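# Tuck chair under desk, park cart in yellow bay

## Task

Roll the office chair fully beneath the desk so that it finishes upright with every wheel on the floor. Move the utility cart into the yellow-taped bay so that all four of its wheels sit inside the tape lines, none resting on the tape. The desk should stay close to its starting spot, still carrying its load, with no part of that load hanging over its edges. The robot must not topple or end up leaning, or the task fails. At the end, release whatever is held and back the robot away.

## Robot and tools

Robot: TidyBot++, a four-caster mobile base (0.54 m long, 0.50 m wide, 0.38 m tall) carrying one seven-joint Kinova arm with a two-finger Robotiq gripper. The shoulder sits 0.12 m ahead of the base centre at 0.68 m height. Cameras: base_camera (fixed on the base, looking forward) and wrist_camera (on the hand, looking along it). The arm begins folded with the hand aimed down, reaching about 0.08 m beyond the base front.

Frames and units: all lengths in metres, angles in radians. Base frame: origin on the floor below the base centre, x forward, y left, z up. Odometry frame: where the base frame was at scene start; base_odometry reports x, y and heading (rad, left positive, -3.142 to 3.142) from wheel counts only, so wheel slip shows up as false travel. base_tilt is in degrees, positive when leaning forward or right.

move: one action per call, plus optional cameras (list of "base_camera", "wrist_camera" or "all"; [] means no images) and blocking (true or omitted waits until everything rests; false returns in about 0.5 s while motion continues). Action keys, any combination:
- base: an object with translate_m (forward positive, -2 to 2), strafe_m (left positive, -2 to 2), rotate_rad (counter-clockwise positive, -6.3 to 6.3). These are offsets relative to the base's own axes at the moment the command begins, not positions.
- joints: absolute angle targets by name: joint_1_rad to joint_7_rad and gripper_pos. joint_2_rad limited to ±2.249, joint_4_rad ±2.579, joint_6_rad ±2.099; the others wrap, taking the short way, so turn large amounts in steps below half a turn. joint_1_rad positive swings the arm clockwise from above (opposite sense to rotate_rad). gripper_pos runs 0 (open, about 85 mm between pads) to 1 (closed, squeezing hard).
- target: a single list of seven numbers [x, y, z, qw, qx, qy, qz], an absolute hand pose in the base frame, matching how hand_pose is printed. The hand point lies between the finger pads; its z axis runs out along the fingers, and the fingers close along its y axis. With target, joints may only contain gripper_pos.
- speeds: caps for this action only: translate_m and strafe_m 0.05 to 0.5 m/s (give only one when both move together), rotate_rad 0.1 to 1.57 rad/s.
Unknown keys make the call invalid; out-of-range numbers get it refused. A refused call, or an unrequested stop, cancels the remaining move, wait and finished_scene calls of that reply.

wait(seconds 0 to 10, cameras): lets time pass with nothing new commanded and returns state and images. stop(cameras): brakes every running motion. zoom_image(camera, region [x0, y0, x1, y1] in pixels, at most 504 square): a closer look at the newest image from that camera (base_camera 644x364, wrist_camera 644x476). read_manual(section "licences"): licence texts only. finished_scene(scene): ends the current scene with its number; cannot be undone.

Result lines: "move" gives done or the worst status. base_status, joint_status, hand_status per motion: done, moving, off_target (resting away from target, possibly still pressing), stopped (by your stop), contact_stop or time_out (unrequested halts; the target is dropped), not_followed (a safety check withheld the arm targets; "joint command not followed" or "pose unreachable" with a cause), torque_fault, limit_stop_at_motor_heat. hand_pose is the measured hand pose; hand_target is where the commanded joints would put it. joint_positions, motor_effort (percent of max, peak of last action in brackets), on_its_own (things the robot did uncommanded), earlier move (state of a non-blocking move), "pictures" (image order), MOTOR HOT, ARM HIT, OVER-TEMPERATURE FAULT.

Practical notes: hand targets usually land within about 3 cm; fix by adding (wanted minus measured) to the last target. To hold the hand still, resend hand_target, not hand_pose. A held load makes the arm sag. The base can report done while having stopped short against an obstacle, and a blocked base keeps shoving until timeout. A straight-down hand reaches no higher than about 0.94 m, and only near the base.

Avoid: letting the arm snag something around 0.6 m up or higher while the base drives or turns, pushing or pulling sideways on a raised hand, or reaching far out over nearby furniture from the folded pose; each can tip the robot. Back off or retract the arm to recover a lean. Avoid driving the arm into things (torque faults freeze the arm for 10 s), ramming furniture, dropping or releasing moving objects, and gripping hard on parts that are still supported. Long stretches of holding or pushing overheat motors. Push chair and cart slowly and check images before finishing; at the end, open the gripper and move clear.

Each tool is called after "Emit:" as name([rows], argument=value, ...), one row to a line, values as JSON.

## Session

Emit:
move()

Emit:
move(base={"rotate_rad": 1.0})

Emit:
move(base={"rotate_rad": 1.0}, cameras=["base_camera"])

Emit:
move(base={"rotate_rad": 1.0}, cameras=["base_camera"])

Emit:
move(base={"rotate_rad": 1.0}, cameras=["base_camera"])

Emit:
move(base={"rotate_rad": 1.0}, cameras=["base_camera"])

Scene clock: 0.00 s.
base_odometry: x=+0.000 y=+0.000 heading=+0.000
base_tilt: forward=-0.1 right=+0.5
base_status: not commanded
joint_positions: joint_1_rad=+0.019 joint_2_rad=-0.347 joint_3_rad=+3.163 joint_4_rad=-2.534 joint_5_rad=+0.039 joint_6_rad=-0.909 joint_7_rad=+1.553 gripper_pos=+0.000
joint_status: not commanded
motor_effort: joint_1_rad=+0 joint_2_rad=-1 joint_3_rad=+0 joint_4_rad=+14 joint_5_rad=+0 joint_6_rad=+0 joint_7_rad=+1
hand_pose: x=+0.2468 y=-0.0124 z=+0.5852 quat_wxyz=(+0.012, +1.000, -0.017, +0.023) (m; base frame)
hand_target: x=+0.2479 y=-0.0124 z=+0.5857 quat_wxyz=(+0.012, +0.999, -0.017, +0.024) (m; base frame)
hand_status: not commanded
pictures: base_camera, wrist_camera

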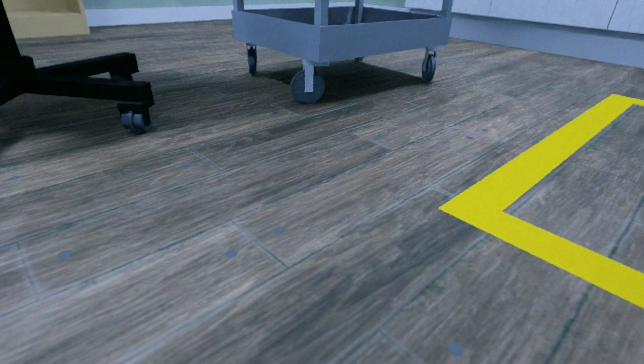

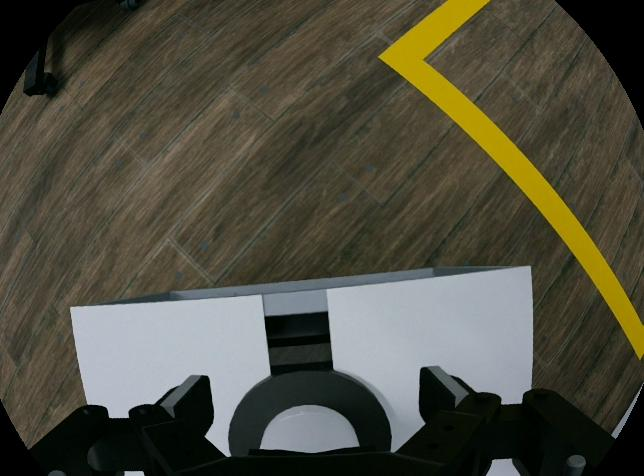

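Scene clock: 1.97 s.
move: done
base_odometry: x=+0.000 y=+0.000 heading=+0.999
base_tilt: forward=-0.1 right=+0.4
base_status: done
joint_positions: joint_1_rad=+0.019 joint_2_rad=-0.347 joint_3_rad=+3.163 joint_4_rad=-2.534 joint_5_rad=+0.039 joint_6_rad=-0.909 joint_7_rad=+1.553 gripper_pos=+0.000
joint_status: not commanded
motor_effort: joint_1_rad=+0(1) joint_2_rad=-1(2) joint_3_rad=+0(1) joint_4_rad=+14(15) joint_5_rad=+0(1) joint_6_rad=+0(1) joint_7_rad=+0(1)
hand_pose: x=+0.2468 y=-0.0124 z=+0.5852 quat_wxyz=(+0.012, +1.000, -0.017, +0.023) (m; base frame)
hand_target: x=+0.2479 y=-0.0124 z=+0.5857 quat_wxyz=(+0.012, +0.999, -0.017, +0.024) (m; base frame)
hand_status: not commanded
pictures: base_camera, wrist_camera

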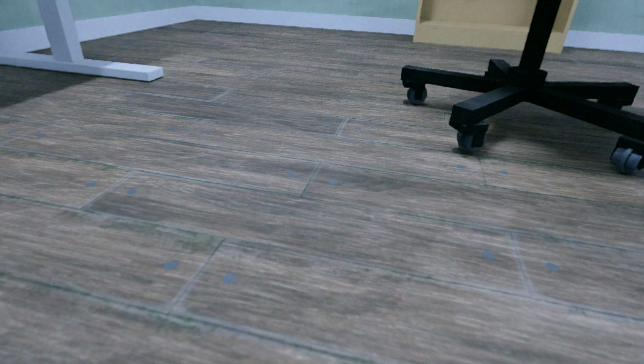

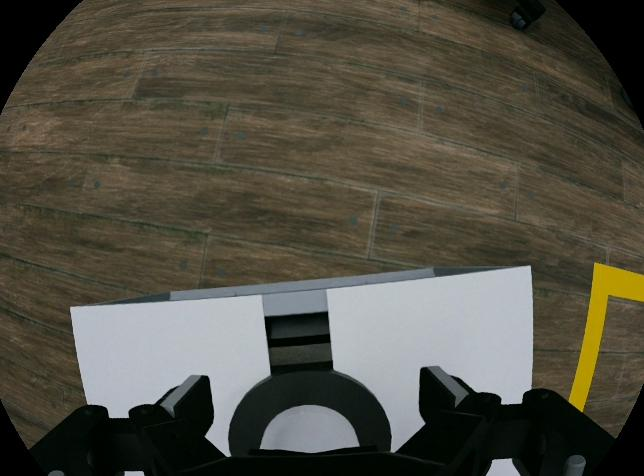

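Scene clock: 3.83 s.
move: done
base_odometry: x=+0.000 y=+0.000 heading=+1.998
base_tilt: forward=-0.1 right=+0.5
base_status: done
joint_positions: joint_1_rad=+0.019 joint_2_rad=-0.347 joint_3_rad=+3.163 joint_4_rad=-2.534 joint_5_rad=+0.039 joint_6_rad=-0.909 joint_7_rad=+1.553 gripper_pos=+0.000
joint_status: not commanded
motor_effort: joint_1_rad=+0(1) joint_2_rad=-1(2) joint_3_rad=+0(1) joint_4_rad=+14(14) joint_5_rad=+0(1) joint_6_rad=+0(1) joint_7_rad=+0(1)
hand_pose: x=+0.2468 y=-0.0124 z=+0.5852 quat_wxyz=(+0.012, +1.000, -0.017, +0.023) (m; base frame)
hand_target: x=+0.2479 y=-0.0124 z=+0.5857 quat_wxyz=(+0.012, +0.999, -0.017, +0.024) (m; base frame)
hand_status: not commanded
pictures: base_camera

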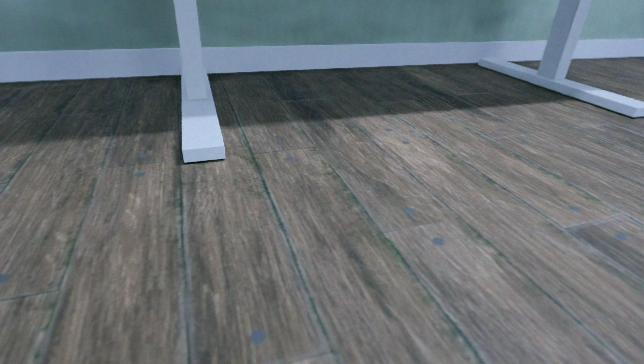

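Scene clock: 5.70 s.
move: done
base_odometry: x=+0.000 y=+0.000 heading=+2.997
base_tilt: forward=-0.2 right=+0.5
base_status: done
joint_positions: joint_1_rad=+0.019 joint_2_rad=-0.347 joint_3_rad=+3.163 joint_4_rad=-2.534 joint_5_rad=+0.039 joint_6_rad=-0.909 joint_7_rad=+1.553 gripper_pos=+0.000
joint_status: not commanded
motor_effort: joint_1_rad=+0(1) joint_2_rad=-1(2) joint_3_rad=+1(1) joint_4_rad=+14(14) joint_5_rad=+0(1) joint_6_rad=+1(1) joint_7_rad=+0(1)
hand_pose: x=+0.2468 y=-0.0124 z=+0.5852 quat_wxyz=(+0.012, +1.000, -0.017, +0.023) (m; base frame)
hand_target: x=+0.2479 y=-0.0124 z=+0.5857 quat_wxyz=(+0.012, +0.999, -0.017, +0.024) (m; base frame)
hand_status: not commanded
pictures: base_camera

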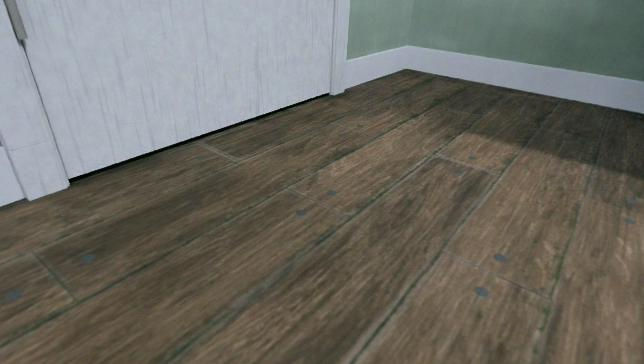

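Scene clock: 7.57 s.
move: done
base_odometry: x=+0.000 y=+0.000 heading=-2.287
base_tilt: forward=-0.1 right=+0.5
base_status: done
joint_positions: joint_1_rad=+0.019 joint_2_rad=-0.347 joint_3_rad=+3.163 joint_4_rad=-2.534 joint_5_rad=+0.039 joint_6_rad=-0.909 joint_7_rad=+1.553 gripper_pos=+0.000
joint_status: not commanded
motor_effort: joint_1_rad=+0(1) joint_2_rad=-1(2) joint_3_rad=+0(1) joint_4_rad=+14(14) joint_5_rad=+0(1) joint_6_rad=+0(1) joint_7_rad=+0(1)
hand_pose: x=+0.2468 y=-0.0124 z=+0.5852 quat_wxyz=(+0.012, +1.000, -0.017, +0.023) (m; base frame)
hand_target: x=+0.2479 y=-0.0124 z=+0.5857 quat_wxyz=(+0.012, +0.999, -0.017, +0.024) (m; base frame)
hand_status: not commanded
pictures: base_camera

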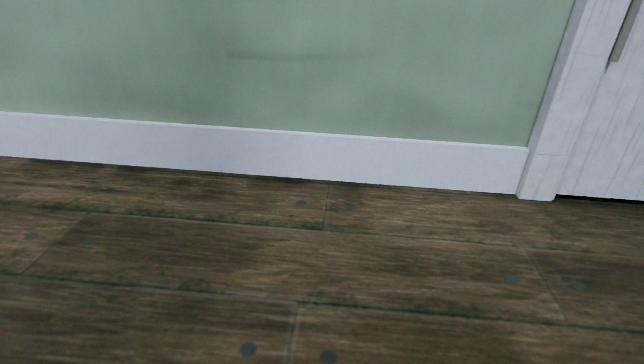

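Scene clock: 9.43 s.
move: done
base_odometry: x=+0.000 y=+0.000 heading=-1.288
base_tilt: forward=-0.1 right=+0.4
base_status: done
joint_positions: joint_1_rad=+0.019 joint_2_rad=-0.347 joint_3_rad=+3.163 joint_4_rad=-2.534 joint_5_rad=+0.039 joint_6_rad=-0.909 joint_7_rad=+1.553 gripper_pos=+0.000
joint_status: not commanded
motor_effort: joint_1_rad=+0(1) joint_2_rad=-1(2) joint_3_rad=+0(1) joint_4_rad=+14(14) joint_5_rad=+1(1) joint_6_rad=+0(1) joint_7_rad=+1(1)
hand_pose: x=+0.2468 y=-0.0124 z=+0.5852 quat_wxyz=(+0.012, +1.000, -0.017, +0.023) (m; base frame)
hand_target: x=+0.2479 y=-0.0124 z=+0.5857 quat_wxyz=(+0.012, +0.999, -0.017, +0.024) (m; base frame)
hand_status: not commanded
pictures: base_camera

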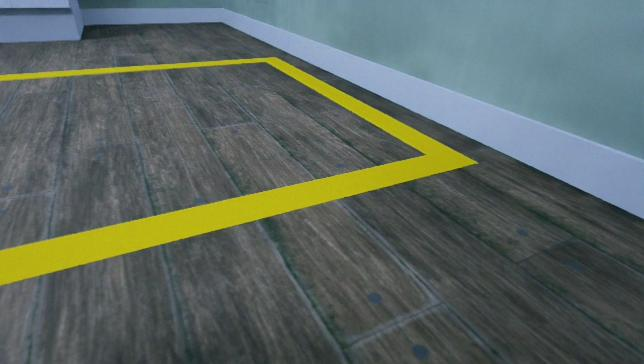

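Emit:
move(base={"rotate_rad": 1.75}, joints={"joint_6_rad": 0.15})

Emit:
move(base={"rotate_rad": 1.0})

Emit:
move(base={"rotate_rad": 0.6})

Scene clock: 63.03 s.
move: done
base_odometry: x=+0.000 y=+0.000 heading=+0.461
base_tilt: forward=-0.1 right=+0.5
base_status: done
joint_positions: joint_1_rad=+0.019 joint_2_rad=-0.347 joint_3_rad=+3.163 joint_4_rad=-2.533 joint_5_rad=+0.039 joint_6_rad=+0.105 joint_7_rad=+1.553 gripper_pos=+0.000
joint_status: all done
motor_effort: joint_1_rad=+0(1) joint_2_rad=-6(7) joint_3_rad=+0(2) joint_4_rad=+18(19) joint_5_rad=+0(1) joint_6_rad=+7(8) joint_7_rad=+1(1)
hand_pose: x=+0.5042 y=-0.0129 z=+0.7442 quat_wxyz=(+0.010, +0.863, -0.009, +0.506) (m; base frame)
hand_target: x=+0.5113 y=-0.0127 z=+0.7574 quat_wxyz=(+0.010, +0.851, -0.008, +0.526) (m; base frame)
hand_status: not commanded
pictures: base_camera, wrist_camera

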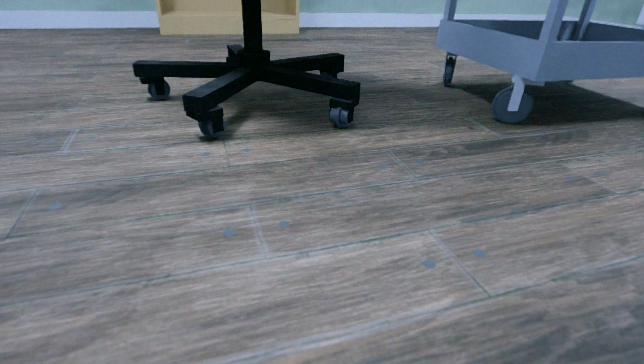

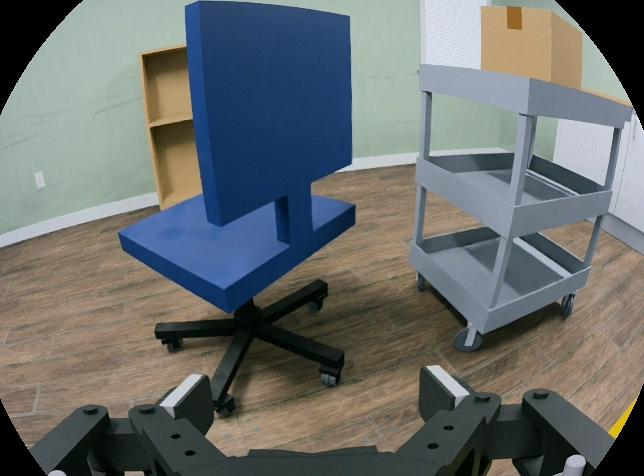

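Scene clock: 64.90 s.
move: done
base_odometry: x=+0.000 y=+0.000 heading=+1.460
base_tilt: forward=+0.0 right=+0.3
base_status: done
joint_positions: joint_1_rad=+0.019 joint_2_rad=-0.347 joint_3_rad=+3.163 joint_4_rad=-2.533 joint_5_rad=+0.039 joint_6_rad=+0.106 joint_7_rad=+1.553 gripper_pos=+0.000
joint_status: not commanded
motor_effort: joint_1_rad=+0(1) joint_2_rad=-6(7) joint_3_rad=+0(1) joint_4_rad=+18(19) joint_5_rad=+0(0) joint_6_rad=+7(8) joint_7_rad=+1(1)
hand_pose: x=+0.5042 y=-0.0128 z=+0.7443 quat_wxyz=(+0.010, +0.862, -0.008, +0.506) (m; base frame)
hand_target: x=+0.5113 y=-0.0127 z=+0.7574 quat_wxyz=(+0.010, +0.851, -0.008, +0.526) (m; base frame)
hand_status: not commanded
pictures: base_camera, wrist_camera

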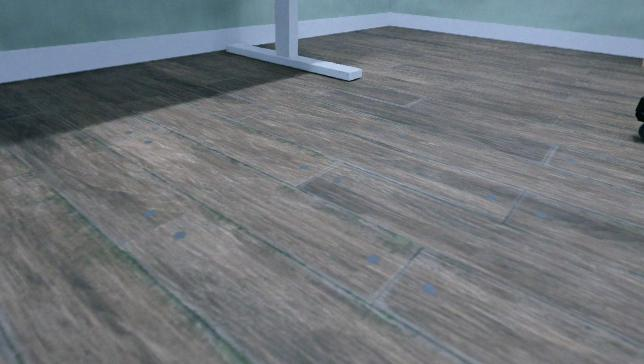

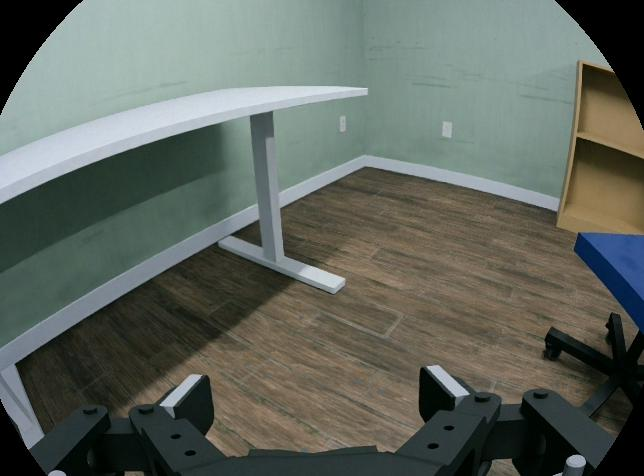

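Scene clock: 66.43 s.
move: done
base_odometry: x=+0.000 y=+0.000 heading=+2.060
base_tilt: forward=-0.1 right=+0.4
base_status: done
joint_positions: joint_1_rad=+0.019 joint_2_rad=-0.347 joint_3_rad=+3.162 joint_4_rad=-2.533 joint_5_rad=+0.039 joint_6_rad=+0.106 joint_7_rad=+1.553 gripper_pos=+0.000
joint_status: not commanded
motor_effort: joint_1_rad=+0(1) joint_2_rad=-5(7) joint_3_rad=+0(1) joint_4_rad=+18(19) joint_5_rad=+0(1) joint_6_rad=+8(8) joint_7_rad=+1(1)
hand_pose: x=+0.5042 y=-0.0127 z=+0.7443 quat_wxyz=(+0.010, +0.862, -0.008, +0.506) (m; base frame)
hand_target: x=+0.5113 y=-0.0127 z=+0.7574 quat_wxyz=(+0.010, +0.851, -0.008, +0.526) (m; base frame)
hand_status: not commanded
pictures: base_camera, wrist_camera

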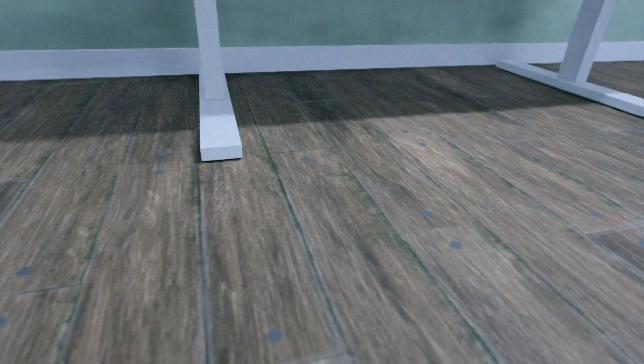

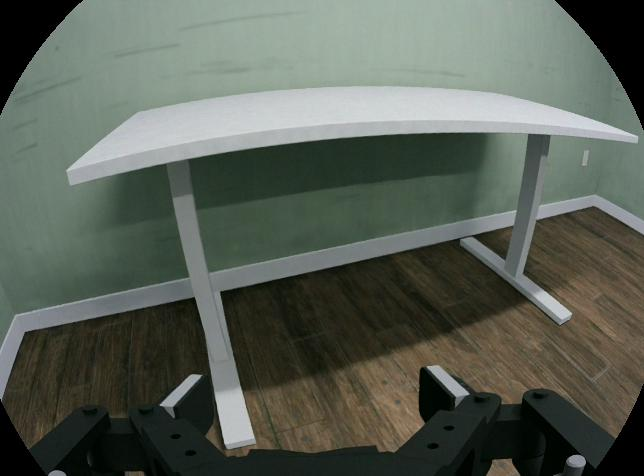

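Emit:
move(base={"translate_m": -0.767, "strafe_m": -0.589, "rotate_rad": -0.63})

Scene clock: 99.03 s.
move: done
base_odometry: x=+0.880 y=-0.401 heading=+1.429
base_tilt: forward=-0.1 right=+0.4
base_status: done
joint_positions: joint_1_rad=+0.019 joint_2_rad=-0.347 joint_3_rad=+3.161 joint_4_rad=-2.533 joint_5_rad=+0.039 joint_6_rad=+0.107 joint_7_rad=+1.553 gripper_pos=+0.000
joint_status: not commanded
motor_effort: joint_1_rad=+0(1) joint_2_rad=-5(8) joint_3_rad=+0(2) joint_4_rad=+18(19) joint_5_rad=+0(1) joint_6_rad=+7(9) joint_7_rad=+0(1)
hand_pose: x=+0.5046 y=-0.0119 z=+0.7444 quat_wxyz=(+0.010, +0.862, -0.007, +0.506) (m; base frame)
hand_target: x=+0.5113 y=-0.0127 z=+0.7574 quat_wxyz=(+0.010, +0.851, -0.008, +0.526) (m; base frame)
hand_status: not commanded
pictures: base_camera, wrist_camera

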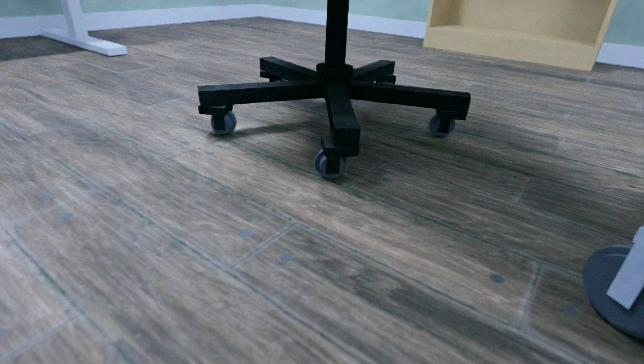

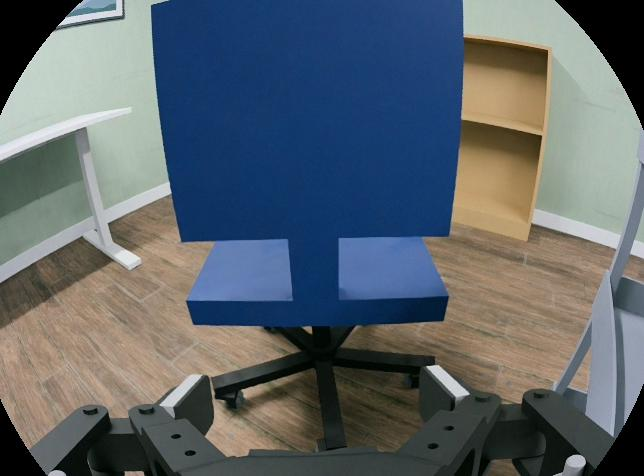

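Emit:
move(base={"translate_m": -0.2, "strafe_m": 0.1}, cameras=[])

Emit:
move(joints={"joint_1_rad": 0, "joint_2_rad": 1.307, "joint_3_rad": 3.1416, "joint_4_rad": -1.789, "joint_5_rad": 0, "joint_6_rad": 1.525, "joint_7_rad": 0.0, "gripper_pos": 0})

Scene clock: 137.87 s.
move: done
base_odometry: x=+0.753 y=-0.585 heading=+1.429
base_tilt: forward=-0.1 right=+0.4
base_status: done
joint_positions: joint_1_rad=+0.019 joint_2_rad=-0.349 joint_3_rad=+3.161 joint_4_rad=-2.533 joint_5_rad=+0.039 joint_6_rad=+0.108 joint_7_rad=+1.553 gripper_pos=+0.000
joint_status: not commanded
motor_effort: joint_1_rad=+0(1) joint_2_rad=-5(9) joint_3_rad=+0(1) joint_4_rad=+18(20) joint_5_rad=+0(0) joint_6_rad=+8(8) joint_7_rad=+0(1)
hand_pose: x=+0.5045 y=-0.0119 z=+0.7457 quat_wxyz=(+0.010, +0.861, -0.007, +0.508) (m; base frame)
hand_target: x=+0.5113 y=-0.0127 z=+0.7574 quat_wxyz=(+0.010, +0.851, -0.008, +0.526) (m; base frame)
hand_status: not commanded
pictures: none
No camera images: "cameras" was empty.

Scene clock: 141.03 s.
move: done
base_odometry: x=+0.753 y=-0.585 heading=+1.429
base_tilt: forward=+0.0 right=+0.4
base_status: not commanded
joint_positions: joint_1_rad=+0.019 joint_2_rad=+1.299 joint_3_rad=+3.157 joint_4_rad=-1.817 joint_5_rad=+0.039 joint_6_rad=+1.476 joint_7_rad=+0.071 gripper_pos=+0.000
joint_status: all done
motor_effort: joint_1_rad=+0(1) joint_2_rad=-42(45) joint_3_rad=-1(2) joint_4_rad=+5(20) joint_5_rad=+0(1) joint_6_rad=+8(9) joint_7_rad=+1(1)
hand_pose: x=+0.8429 y=-0.0065 z=+0.4586 quat_wxyz=(-0.465, +0.543, -0.490, +0.499) (m; base frame)
hand_target: x=+0.8508 y=+0.0013 z=+0.4774 quat_wxyz=(-0.500, +0.500, -0.500, +0.500) (m; base frame)
hand_status: not commanded
pictures: base_camera, wrist_camera

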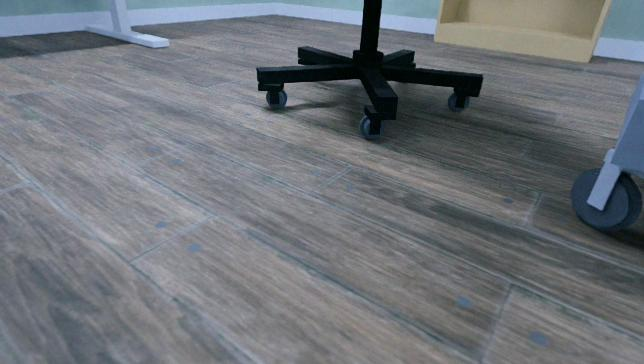

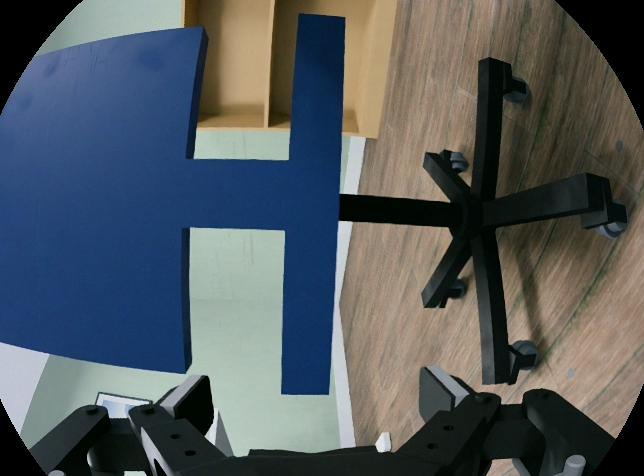

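Emit:
move(joints={"joint_1_rad": -0.02, "joint_2_rad": 1.37, "joint_3_rad": 3.127, "joint_4_rad": -1.761, "joint_5_rad": -0.04, "joint_6_rad": 1.63, "joint_7_rad": -0.07}, base={"translate_m": 0.17, "strafe_m": -0.03})

Scene clock: 161.60 s.
move: done
base_odometry: x=+0.807 y=-0.420 heading=+1.429
base_tilt: forward=+0.0 right=+0.4
base_status: done
joint_positions: joint_1_rad=-0.003 joint_2_rad=+1.366 joint_3_rad=+3.139 joint_4_rad=-1.777 joint_5_rad=+0.005 joint_6_rad=+1.586 joint_7_rad=-0.002 gripper_pos=+0.000
joint_status: all done
motor_effort: joint_1_rad=+0(2) joint_2_rad=-42(45) joint_3_rad=-1(2) joint_4_rad=+6(8) joint_5_rad=+0(1) joint_6_rad=+9(9) joint_7_rad=+1(2)
hand_pose: x=+0.8417 y=+0.0063 z=+0.4576 quat_wxyz=(-0.507, +0.498, -0.495, +0.500) (m; base frame)
hand_target: x=+0.8449 y=+0.0085 z=+0.4731 quat_wxyz=(-0.534, +0.457, -0.507, +0.499) (m; base frame)
hand_status: not commanded
pictures: base_camera, wrist_camera

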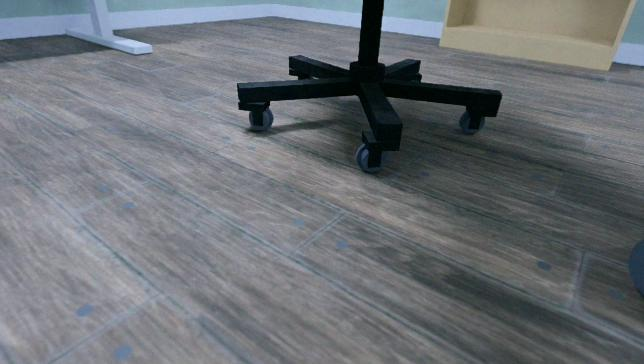

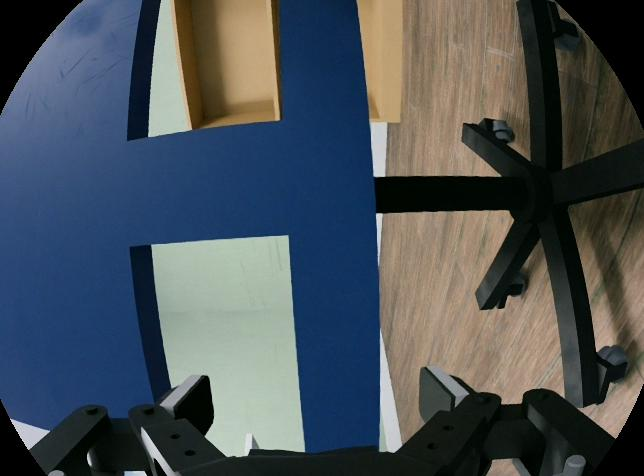

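Emit:
move(joints={"joint_2_rad": 1.392, "joint_6_rad": 1.652}, cameras=["wrist_camera"])

Emit:
move(base={"translate_m": 0.1}, speeds={"translate_m": 0.1})

Scene clock: 175.43 s.
move: done
base_odometry: x=+0.807 y=-0.420 heading=+1.429
base_tilt: forward=+0.0 right=+0.5
base_status: not commanded
joint_positions: joint_1_rad=-0.003 joint_2_rad=+1.382 joint_3_rad=+3.139 joint_4_rad=-1.777 joint_5_rad=+0.005 joint_6_rad=+1.609 joint_7_rad=-0.002 gripper_pos=+0.000
joint_status: all done
motor_effort: joint_1_rad=+0(0) joint_2_rad=-42(43) joint_3_rad=-1(2) joint_4_rad=+5(6) joint_5_rad=+0(0) joint_6_rad=+9(9) joint_7_rad=+1(1)
hand_pose: x=+0.8379 y=+0.0063 z=+0.4530 quat_wxyz=(-0.508, +0.496, -0.494, +0.502) (m; base frame)
hand_target: x=+0.8397 y=+0.0084 z=+0.4640 quat_wxyz=(-0.534, +0.457, -0.506, +0.500) (m; base frame)
hand_status: not commanded
pictures: wrist_camera

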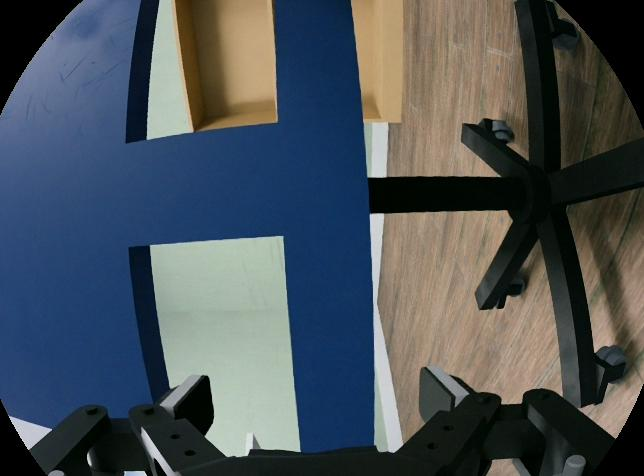

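Scene clock: 176.97 s.
move: done
base_odometry: x=+0.821 y=-0.321 heading=+1.429
base_tilt: forward=-0.1 right=+0.4
base_status: done
joint_positions: joint_1_rad=-0.004 joint_2_rad=+1.383 joint_3_rad=+3.139 joint_4_rad=-1.777 joint_5_rad=+0.005 joint_6_rad=+1.609 joint_7_rad=-0.002 gripper_pos=+0.000
joint_status: not commanded
motor_effort: joint_1_rad=+0(3) joint_2_rad=-42(43) joint_3_rad=-1(2) joint_4_rad=+6(6) joint_5_rad=+0(1) joint_6_rad=+8(9) joint_7_rad=+1(1)
hand_pose: x=+0.8378 y=+0.0066 z=+0.4526 quat_wxyz=(-0.509, +0.496, -0.494, +0.502) (m; base frame)
hand_target: x=+0.8397 y=+0.0084 z=+0.4640 quat_wxyz=(-0.534, +0.457, -0.506, +0.500) (m; base frame)
hand_status: not commanded
pictures: base_camera, wrist_camera

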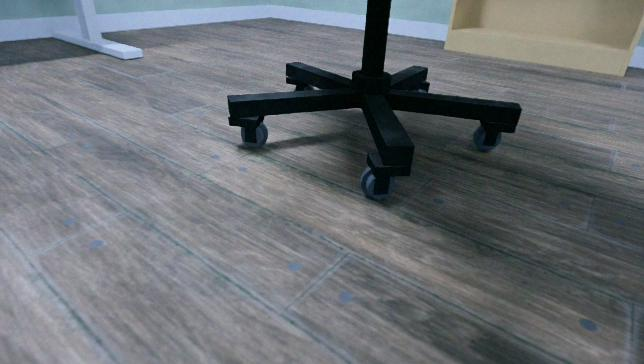

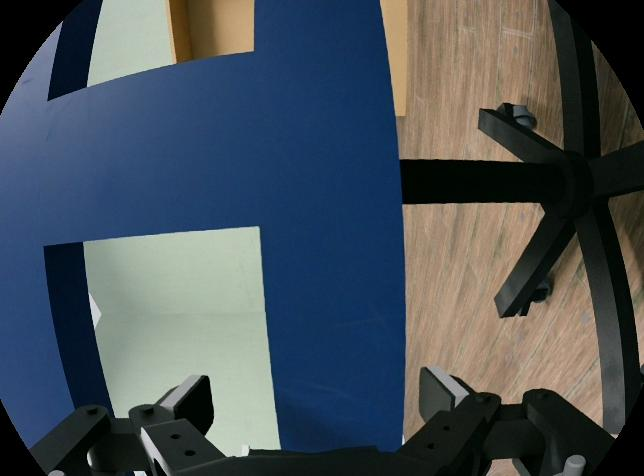

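Emit:
move(joints={"joint_2_rad": 1.406, "joint_6_rad": 1.666}, cameras=[])

Emit:
move(base={"translate_m": 0.045}, speeds={"translate_m": 0.1})

Scene clock: 184.17 s.
move: done
base_odometry: x=+0.821 y=-0.321 heading=+1.429
base_tilt: forward=-0.1 right=+0.4
base_status: not commanded
joint_positions: joint_1_rad=-0.004 joint_2_rad=+1.394 joint_3_rad=+3.139 joint_4_rad=-1.777 joint_5_rad=+0.005 joint_6_rad=+1.623 joint_7_rad=-0.002 gripper_pos=+0.000
joint_status: all done
motor_effort: joint_1_rad=+0(0) joint_2_rad=-42(43) joint_3_rad=-1(1) joint_4_rad=+5(5) joint_5_rad=+0(0) joint_6_rad=+8(9) joint_7_rad=+1(1)
hand_pose: x=+0.8351 y=+0.0066 z=+0.4487 quat_wxyz=(-0.509, +0.495, -0.493, +0.502) (m; base frame)
hand_target: x=+0.8363 y=+0.0082 z=+0.4583 quat_wxyz=(-0.534, +0.457, -0.506, +0.500) (m; base frame)
hand_status: not commanded
pictures: none
No camera images: "cameras" was empty.

Scene clock: 185.10 s.
move: done
base_odometry: x=+0.828 y=-0.277 heading=+1.429
base_tilt: forward=-0.1 right=+0.4
base_status: done
joint_positions: joint_1_rad=-0.004 joint_2_rad=+1.395 joint_3_rad=+3.139 joint_4_rad=-1.777 joint_5_rad=+0.005 joint_6_rad=+1.623 joint_7_rad=-0.002 gripper_pos=+0.000
joint_status: not commanded
motor_effort: joint_1_rad=+0(1) joint_2_rad=-42(43) joint_3_rad=-1(2) joint_4_rad=+5(7) joint_5_rad=+0(1) joint_6_rad=+8(9) joint_7_rad=+0(1)
hand_pose: x=+0.8349 y=+0.0066 z=+0.4481 quat_wxyz=(-0.509, +0.495, -0.493, +0.502) (m; base frame)
hand_target: x=+0.8363 y=+0.0082 z=+0.4583 quat_wxyz=(-0.534, +0.457, -0.506, +0.500) (m; base frame)
hand_status: not commanded
pictures: base_camera, wrist_camera

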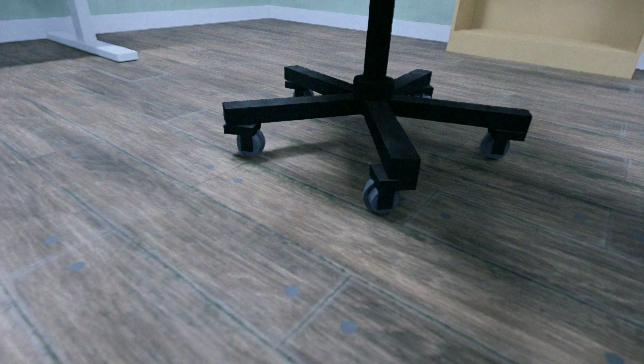

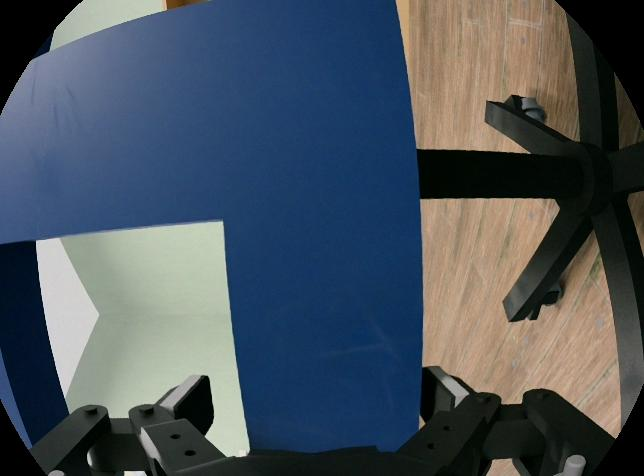

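Emit:
move(joints={"joint_2_rad": 1.416, "joint_6_rad": 1.676}, base={"translate_m": 0.015}, speeds={"translate_m": 0.05}, cameras=[])

Emit:
move(joints={"gripper_pos": 0.5})

Scene clock: 192.73 s.
move: done
base_odometry: x=+0.830 y=-0.261 heading=+1.429
base_tilt: forward=-0.1 right=+0.4
base_status: done
joint_positions: joint_1_rad=-0.004 joint_2_rad=+1.404 joint_3_rad=+3.138 joint_4_rad=-1.777 joint_5_rad=+0.005 joint_6_rad=+1.633 joint_7_rad=-0.002 gripper_pos=+0.000
joint_status: all done
motor_effort: joint_1_rad=+0(1) joint_2_rad=-42(43) joint_3_rad=-1(2) joint_4_rad=+5(6) joint_5_rad=+0(0) joint_6_rad=+9(9) joint_7_rad=+1(1)
hand_pose: x=+0.8327 y=+0.0066 z=+0.4448 quat_wxyz=(-0.509, +0.495, -0.493, +0.502) (m; base frame)
hand_target: x=+0.8339 y=+0.0082 z=+0.4543 quat_wxyz=(-0.533, +0.457, -0.506, +0.500) (m; base frame)
hand_status: not commanded
pictures: none
No camera images: "cameras" was empty.

Scene clock: 193.57 s.
move: off_target
base_odometry: x=+0.830 y=-0.262 heading=+1.429
base_tilt: forward=-0.1 right=+0.4
base_status: not commanded
joint_positions: joint_1_rad=-0.004 joint_2_rad=+1.408 joint_3_rad=+3.138 joint_4_rad=-1.777 joint_5_rad=+0.005 joint_6_rad=+1.635 joint_7_rad=-0.002 gripper_pos=+0.342
joint_status: gripper_pos off_target (ended at +0.342, target +0.500)
motor_effort: joint_1_rad=+1(2) joint_2_rad=-40(48) joint_3_rad=-2(3) joint_4_rad=+7(10) joint_5_rad=+0(1) joint_6_rad=+10(14) joint_7_rad=-1(2)
hand_pose: x=+0.8316 y=+0.0070 z=+0.4421 quat_wxyz=(-0.509, +0.496, -0.494, +0.501) (m; base frame)
hand_target: x=+0.8339 y=+0.0082 z=+0.4543 quat_wxyz=(-0.533, +0.457, -0.506, +0.500) (m; base frame)
hand_status: not commanded
pictures: base_camera, wrist_camera

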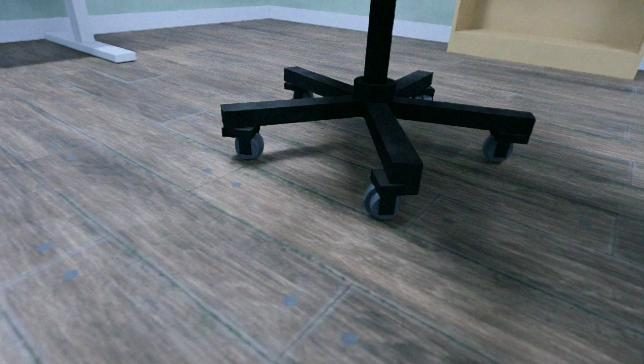

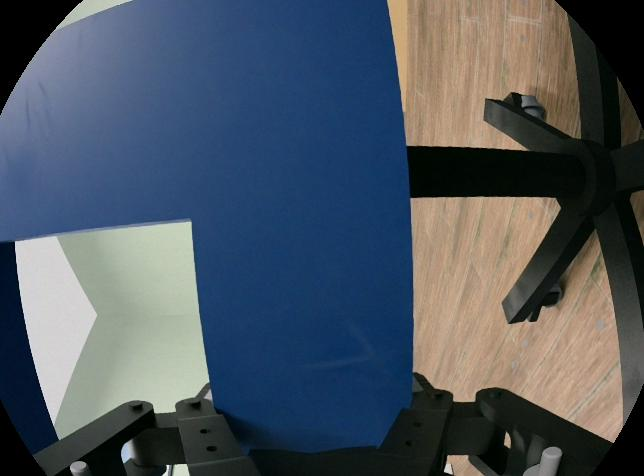

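Emit:
move(base={"rotate_rad": 0.807}, speeds={"rotate_rad": 0.2})

Scene clock: 221.13 s.
move: time_out
base_odometry: x=+0.830 y=-0.261 heading=+2.227
base_tilt: forward=-0.1 right=+0.4
base_status: rotate_rad time_out (by the wheels' count: +0.798 of +0.807)
joint_positions: joint_1_rad=+0.063 joint_2_rad=+1.411 joint_3_rad=+3.177 joint_4_rad=-1.769 joint_5_rad=-0.142 joint_6_rad=+1.629 joint_7_rad=-0.026 gripper_pos=+0.342
joint_status: not commanded
motor_effort: joint_1_rad=-15(30) joint_2_rad=-41(45) joint_3_rad=-8(11) joint_4_rad=+7(10) joint_5_rad=+13(26) joint_6_rad=+10(18) joint_7_rad=-2(5)
hand_pose: x=+0.8253 y=-0.0999 z=+0.4419 quat_wxyz=(-0.446, +0.443, -0.540, +0.559) (m; base frame)
hand_target: x=+0.8339 y=+0.0082 z=+0.4543 quat_wxyz=(-0.533, +0.457, -0.506, +0.500) (m; base frame)
hand_status: not commanded
pictures: base_camera, wrist_camera

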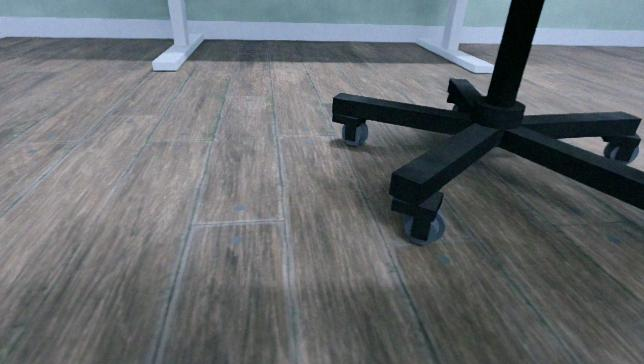

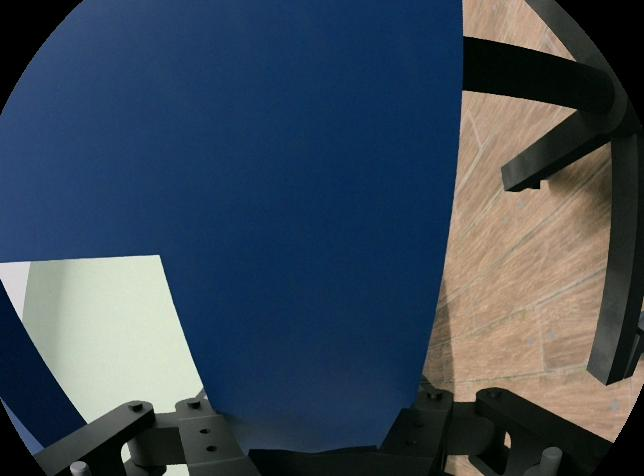

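Emit:
move(base={"translate_m": 0.25, "strafe_m": 0.28}, speeds={"translate_m": 0.1})

Scene clock: 241.90 s.
move: done
base_odometry: x=+0.456 y=-0.234 heading=+2.227
base_tilt: forward=-0.1 right=+0.5
base_status: done
joint_positions: joint_1_rad=+0.091 joint_2_rad=+1.412 joint_3_rad=+3.179 joint_4_rad=-1.782 joint_5_rad=-0.160 joint_6_rad=+1.640 joint_7_rad=-0.029 gripper_pos=+0.342
joint_status: not commanded
motor_effort: joint_1_rad=-18(30) joint_2_rad=-41(44) joint_3_rad=-6(11) joint_4_rad=+10(12) joint_5_rad=+19(27) joint_6_rad=+8(11) joint_7_rad=+1(4)
hand_pose: x=+0.8167 y=-0.1251 z=+0.4418 quat_wxyz=(-0.433, +0.431, -0.549, +0.570) (m; base frame)
hand_target: x=+0.8339 y=+0.0082 z=+0.4543 quat_wxyz=(-0.533, +0.457, -0.506, +0.500) (m; base frame)
hand_status: not commanded
pictures: base_camera, wrist_camera

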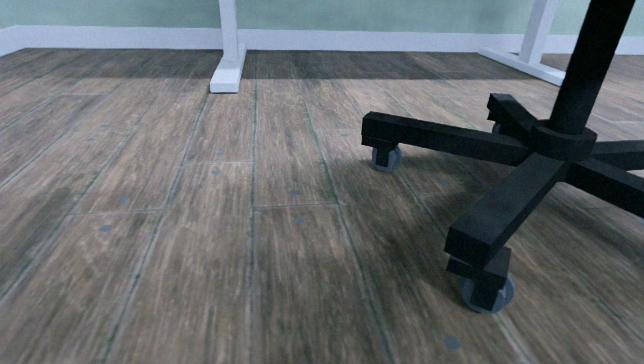

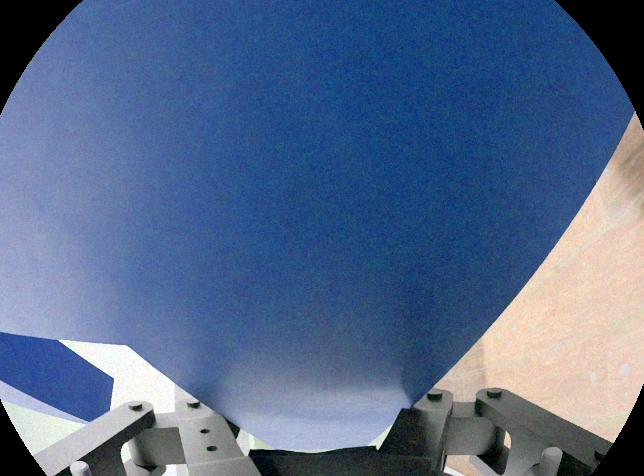

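Emit:
move(joints={"gripper_pos": 0}, cameras=[])

Emit:
move(base={"translate_m": -0.35, "strafe_m": 0.05})

Scene clock: 267.37 s.
move: done
base_odometry: x=+0.456 y=-0.234 heading=+2.227
base_tilt: forward=+0.0 right=+0.4
base_status: not commanded
joint_positions: joint_1_rad=-0.028 joint_2_rad=+1.412 joint_3_rad=+3.123 joint_4_rad=-1.769 joint_5_rad=-0.036 joint_6_rad=+1.640 joint_7_rad=-0.029 gripper_pos=+0.000
joint_status: all done
motor_effort: joint_1_rad=+0(18) joint_2_rad=-41(43) joint_3_rad=-2(7) joint_4_rad=+5(10) joint_5_rad=+0(19) joint_6_rad=+9(9) joint_7_rad=+0(2)
hand_pose: x=+0.8328 y=+0.0161 z=+0.4437 quat_wxyz=(-0.517, +0.480, -0.505, +0.497) (m; base frame)
hand_target: x=+0.8339 y=+0.0082 z=+0.4543 quat_wxyz=(-0.533, +0.457, -0.506, +0.500) (m; base frame)
hand_status: not commanded
pictures: none
No camera images: "cameras" was empty.

Scene clock: 269.27 s.
move: done
base_odometry: x=+0.630 y=-0.542 heading=+2.227
base_tilt: forward=-0.1 right=+0.5
base_status: done
joint_positions: joint_1_rad=-0.027 joint_2_rad=+1.413 joint_3_rad=+3.123 joint_4_rad=-1.769 joint_5_rad=-0.036 joint_6_rad=+1.640 joint_7_rad=-0.029 gripper_pos=+0.000
joint_status: not commanded
motor_effort: joint_1_rad=+0(2) joint_2_rad=-41(43) joint_3_rad=-1(2) joint_4_rad=+5(7) joint_5_rad=+0(1) joint_6_rad=+7(9) joint_7_rad=+1(1)
hand_pose: x=+0.8326 y=+0.0156 z=+0.4432 quat_wxyz=(-0.517, +0.480, -0.506, +0.497) (m; base frame)
hand_target: x=+0.8339 y=+0.0082 z=+0.4543 quat_wxyz=(-0.533, +0.457, -0.506, +0.500) (m; base frame)
hand_status: not commanded
pictures: base_camera, wrist_camera

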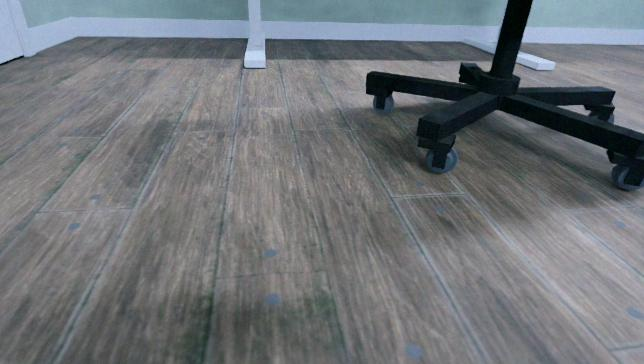

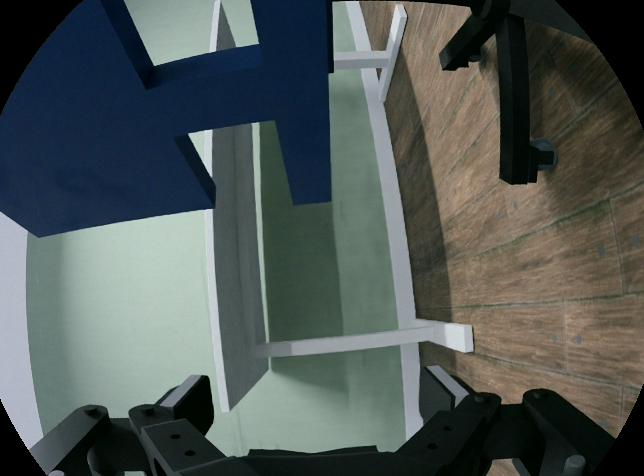

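Emit:
move(base={"translate_m": 0.12, "strafe_m": 0.46, "rotate_rad": -0.8}, joints={"joint_1_rad": 0.0, "joint_3_rad": 3.1416, "joint_5_rad": 0.0,"joint_6_rad":1.70})

Scene clock: 295.43 s.
move: done
base_odometry: x=+0.192 y=-0.728 heading=+1.427
base_tilt: forward=-0.1 right=+0.4
base_status: done
joint_positions: joint_1_rad=+0.001 joint_2_rad=+1.413 joint_3_rad=+3.143 joint_4_rad=-1.769 joint_5_rad=-0.017 joint_6_rad=+1.660 joint_7_rad=-0.029 gripper_pos=+0.000
joint_status: all done
motor_effort: joint_1_rad=+1(5) joint_2_rad=-42(43) joint_3_rad=-1(4) joint_4_rad=+5(6) joint_5_rad=+0(2) joint_6_rad=+8(10) joint_7_rad=+1(1)
hand_pose: x=+0.8327 y=-0.0049 z=+0.4492 quat_wxyz=(-0.514, +0.477, -0.498, +0.510) (m; base frame)
hand_target: x=+0.8335 y=+0.0014 z=+0.4617 quat_wxyz=(-0.541, +0.459, -0.492, +0.504) (m; base frame)
hand_status: not commanded
pictures: base_camera, wrist_camera

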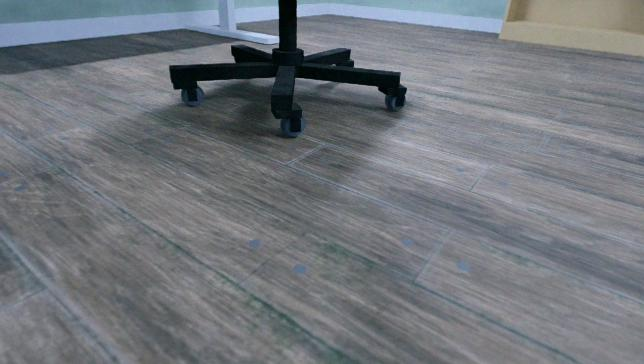

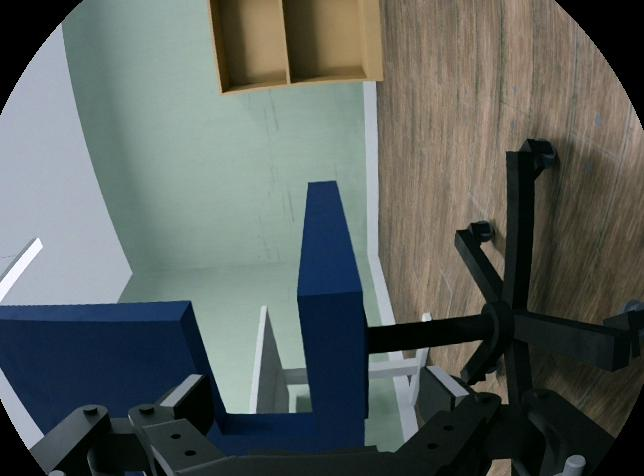

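Emit:
move(base={"translate_m": 0.14, "strafe_m": 0.51, "rotate_rad": -0.44})

Scene clock: 310.67 s.
move: time_out
base_odometry: x=-0.290 y=-0.517 heading=+0.982
base_tilt: forward=-0.1 right=+0.4
base_status: translate_m time_out (by the wheels' count: +0.139 of +0.140); strafe_m time_out (by the wheels' count: +0.507 of +0.510); rotate_rad time_out (by the wheels' count: -0.444 of -0.440)
joint_positions: joint_1_rad=-0.005 joint_2_rad=+1.414 joint_3_rad=+3.141 joint_4_rad=-1.770 joint_5_rad=-0.016 joint_6_rad=+1.661 joint_7_rad=-0.029 gripper_pos=+0.000
joint_status: not commanded
motor_effort: joint_1_rad=+0(13) joint_2_rad=-41(47) joint_3_rad=-1(4) joint_4_rad=+5(7) joint_5_rad=-1(3) joint_6_rad=+8(10) joint_7_rad=+1(1)
hand_pose: x=+0.8323 y=+0.0001 z=+0.4486 quat_wxyz=(-0.516, +0.478, -0.497, +0.507) (m; base frame)
hand_target: x=+0.8335 y=+0.0014 z=+0.4617 quat_wxyz=(-0.541, +0.459, -0.492, +0.504) (m; base frame)
hand_status: not commanded
pictures: base_camera, wrist_camera

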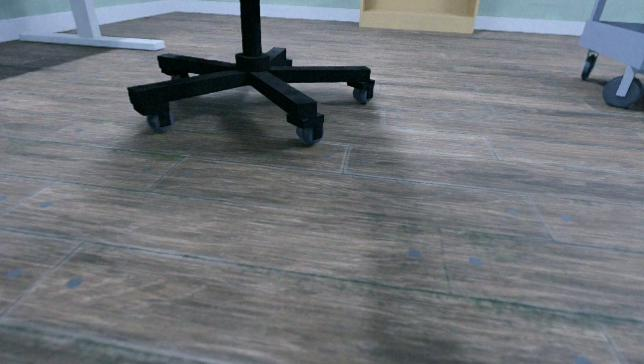

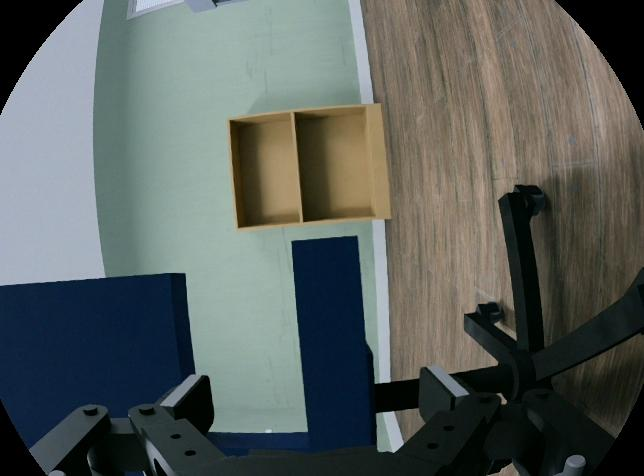

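Emit:
move(base={"strafe_m": 0.13, "rotate_rad": -0.08}, joints={"joint_2_rad": 1.428,"joint_6_rad":1.71}, cameras=[])

Emit:
move(base={"translate_m": 0.17}, speeds={"translate_m": 0.15})

Scene clock: 321.77 s.
move: time_out
base_odometry: x=-0.397 y=-0.446 heading=+0.900
base_tilt: forward=+0.0 right=+0.4
base_status: strafe_m time_out (by the wheels' count: +0.129 of +0.130); rotate_rad time_out (by the wheels' count: -0.082 of -0.080)
joint_positions: joint_1_rad=-0.010 joint_2_rad=+1.419 joint_3_rad=+3.138 joint_4_rad=-1.770 joint_5_rad=-0.016 joint_6_rad=+1.669 joint_7_rad=-0.029 gripper_pos=+0.000
joint_status: all done
motor_effort: joint_1_rad=+1(7) joint_2_rad=-42(43) joint_3_rad=-1(4) joint_4_rad=+4(6) joint_5_rad=+0(2) joint_6_rad=+8(9) joint_7_rad=+1(1)
hand_pose: x=+0.8308 y=+0.0047 z=+0.4470 quat_wxyz=(-0.519, +0.478, -0.496, +0.506) (m; base frame)
hand_target: x=+0.8306 y=+0.0014 z=+0.4562 quat_wxyz=(-0.540, +0.460, -0.493, +0.504) (m; base frame)
hand_status: not commanded
pictures: none
No camera images: "cameras" was empty.

not run: a stop that you did not command came earlier in this reply.

Emit:
move(base={"translate_m": 0.16}, speeds={"translate_m": 0.15})

Scene clock: 326.10 s.
move: done
base_odometry: x=-0.298 y=-0.320 heading=+0.900
base_tilt: forward=-0.1 right=+0.5
base_status: done
joint_positions: joint_1_rad=-0.010 joint_2_rad=+1.421 joint_3_rad=+3.138 joint_4_rad=-1.770 joint_5_rad=-0.016 joint_6_rad=+1.670 joint_7_rad=-0.029 gripper_pos=+0.000
joint_status: not commanded
motor_effort: joint_1_rad=+0(1) joint_2_rad=-42(43) joint_3_rad=-1(2) joint_4_rad=+4(6) joint_5_rad=+0(0) joint_6_rad=+8(9) joint_7_rad=+1(1)
hand_pose: x=+0.8304 y=+0.0047 z=+0.4461 quat_wxyz=(-0.519, +0.478, -0.496, +0.506) (m; base frame)
hand_target: x=+0.8306 y=+0.0014 z=+0.4562 quat_wxyz=(-0.540, +0.460, -0.493, +0.504) (m; base frame)
hand_status: not commanded
pictures: base_camera, wrist_camera

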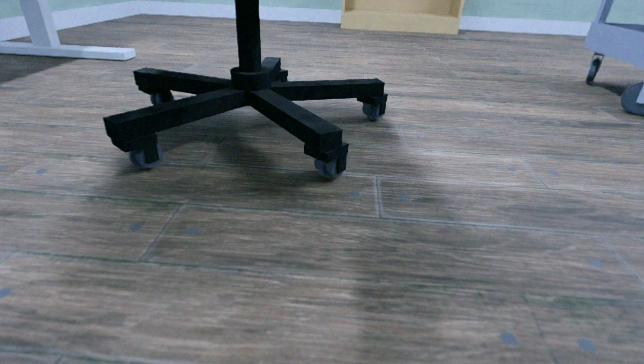

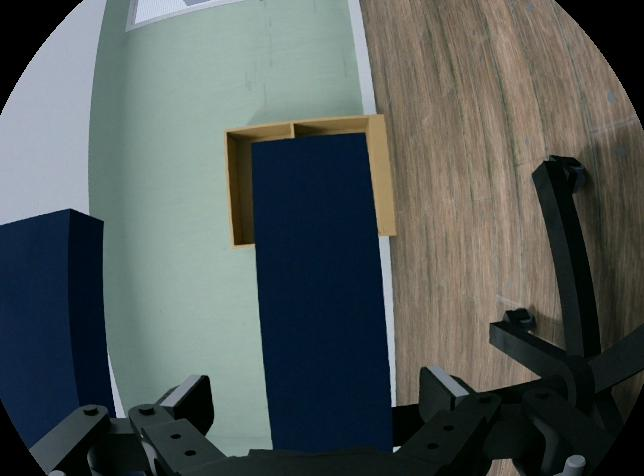

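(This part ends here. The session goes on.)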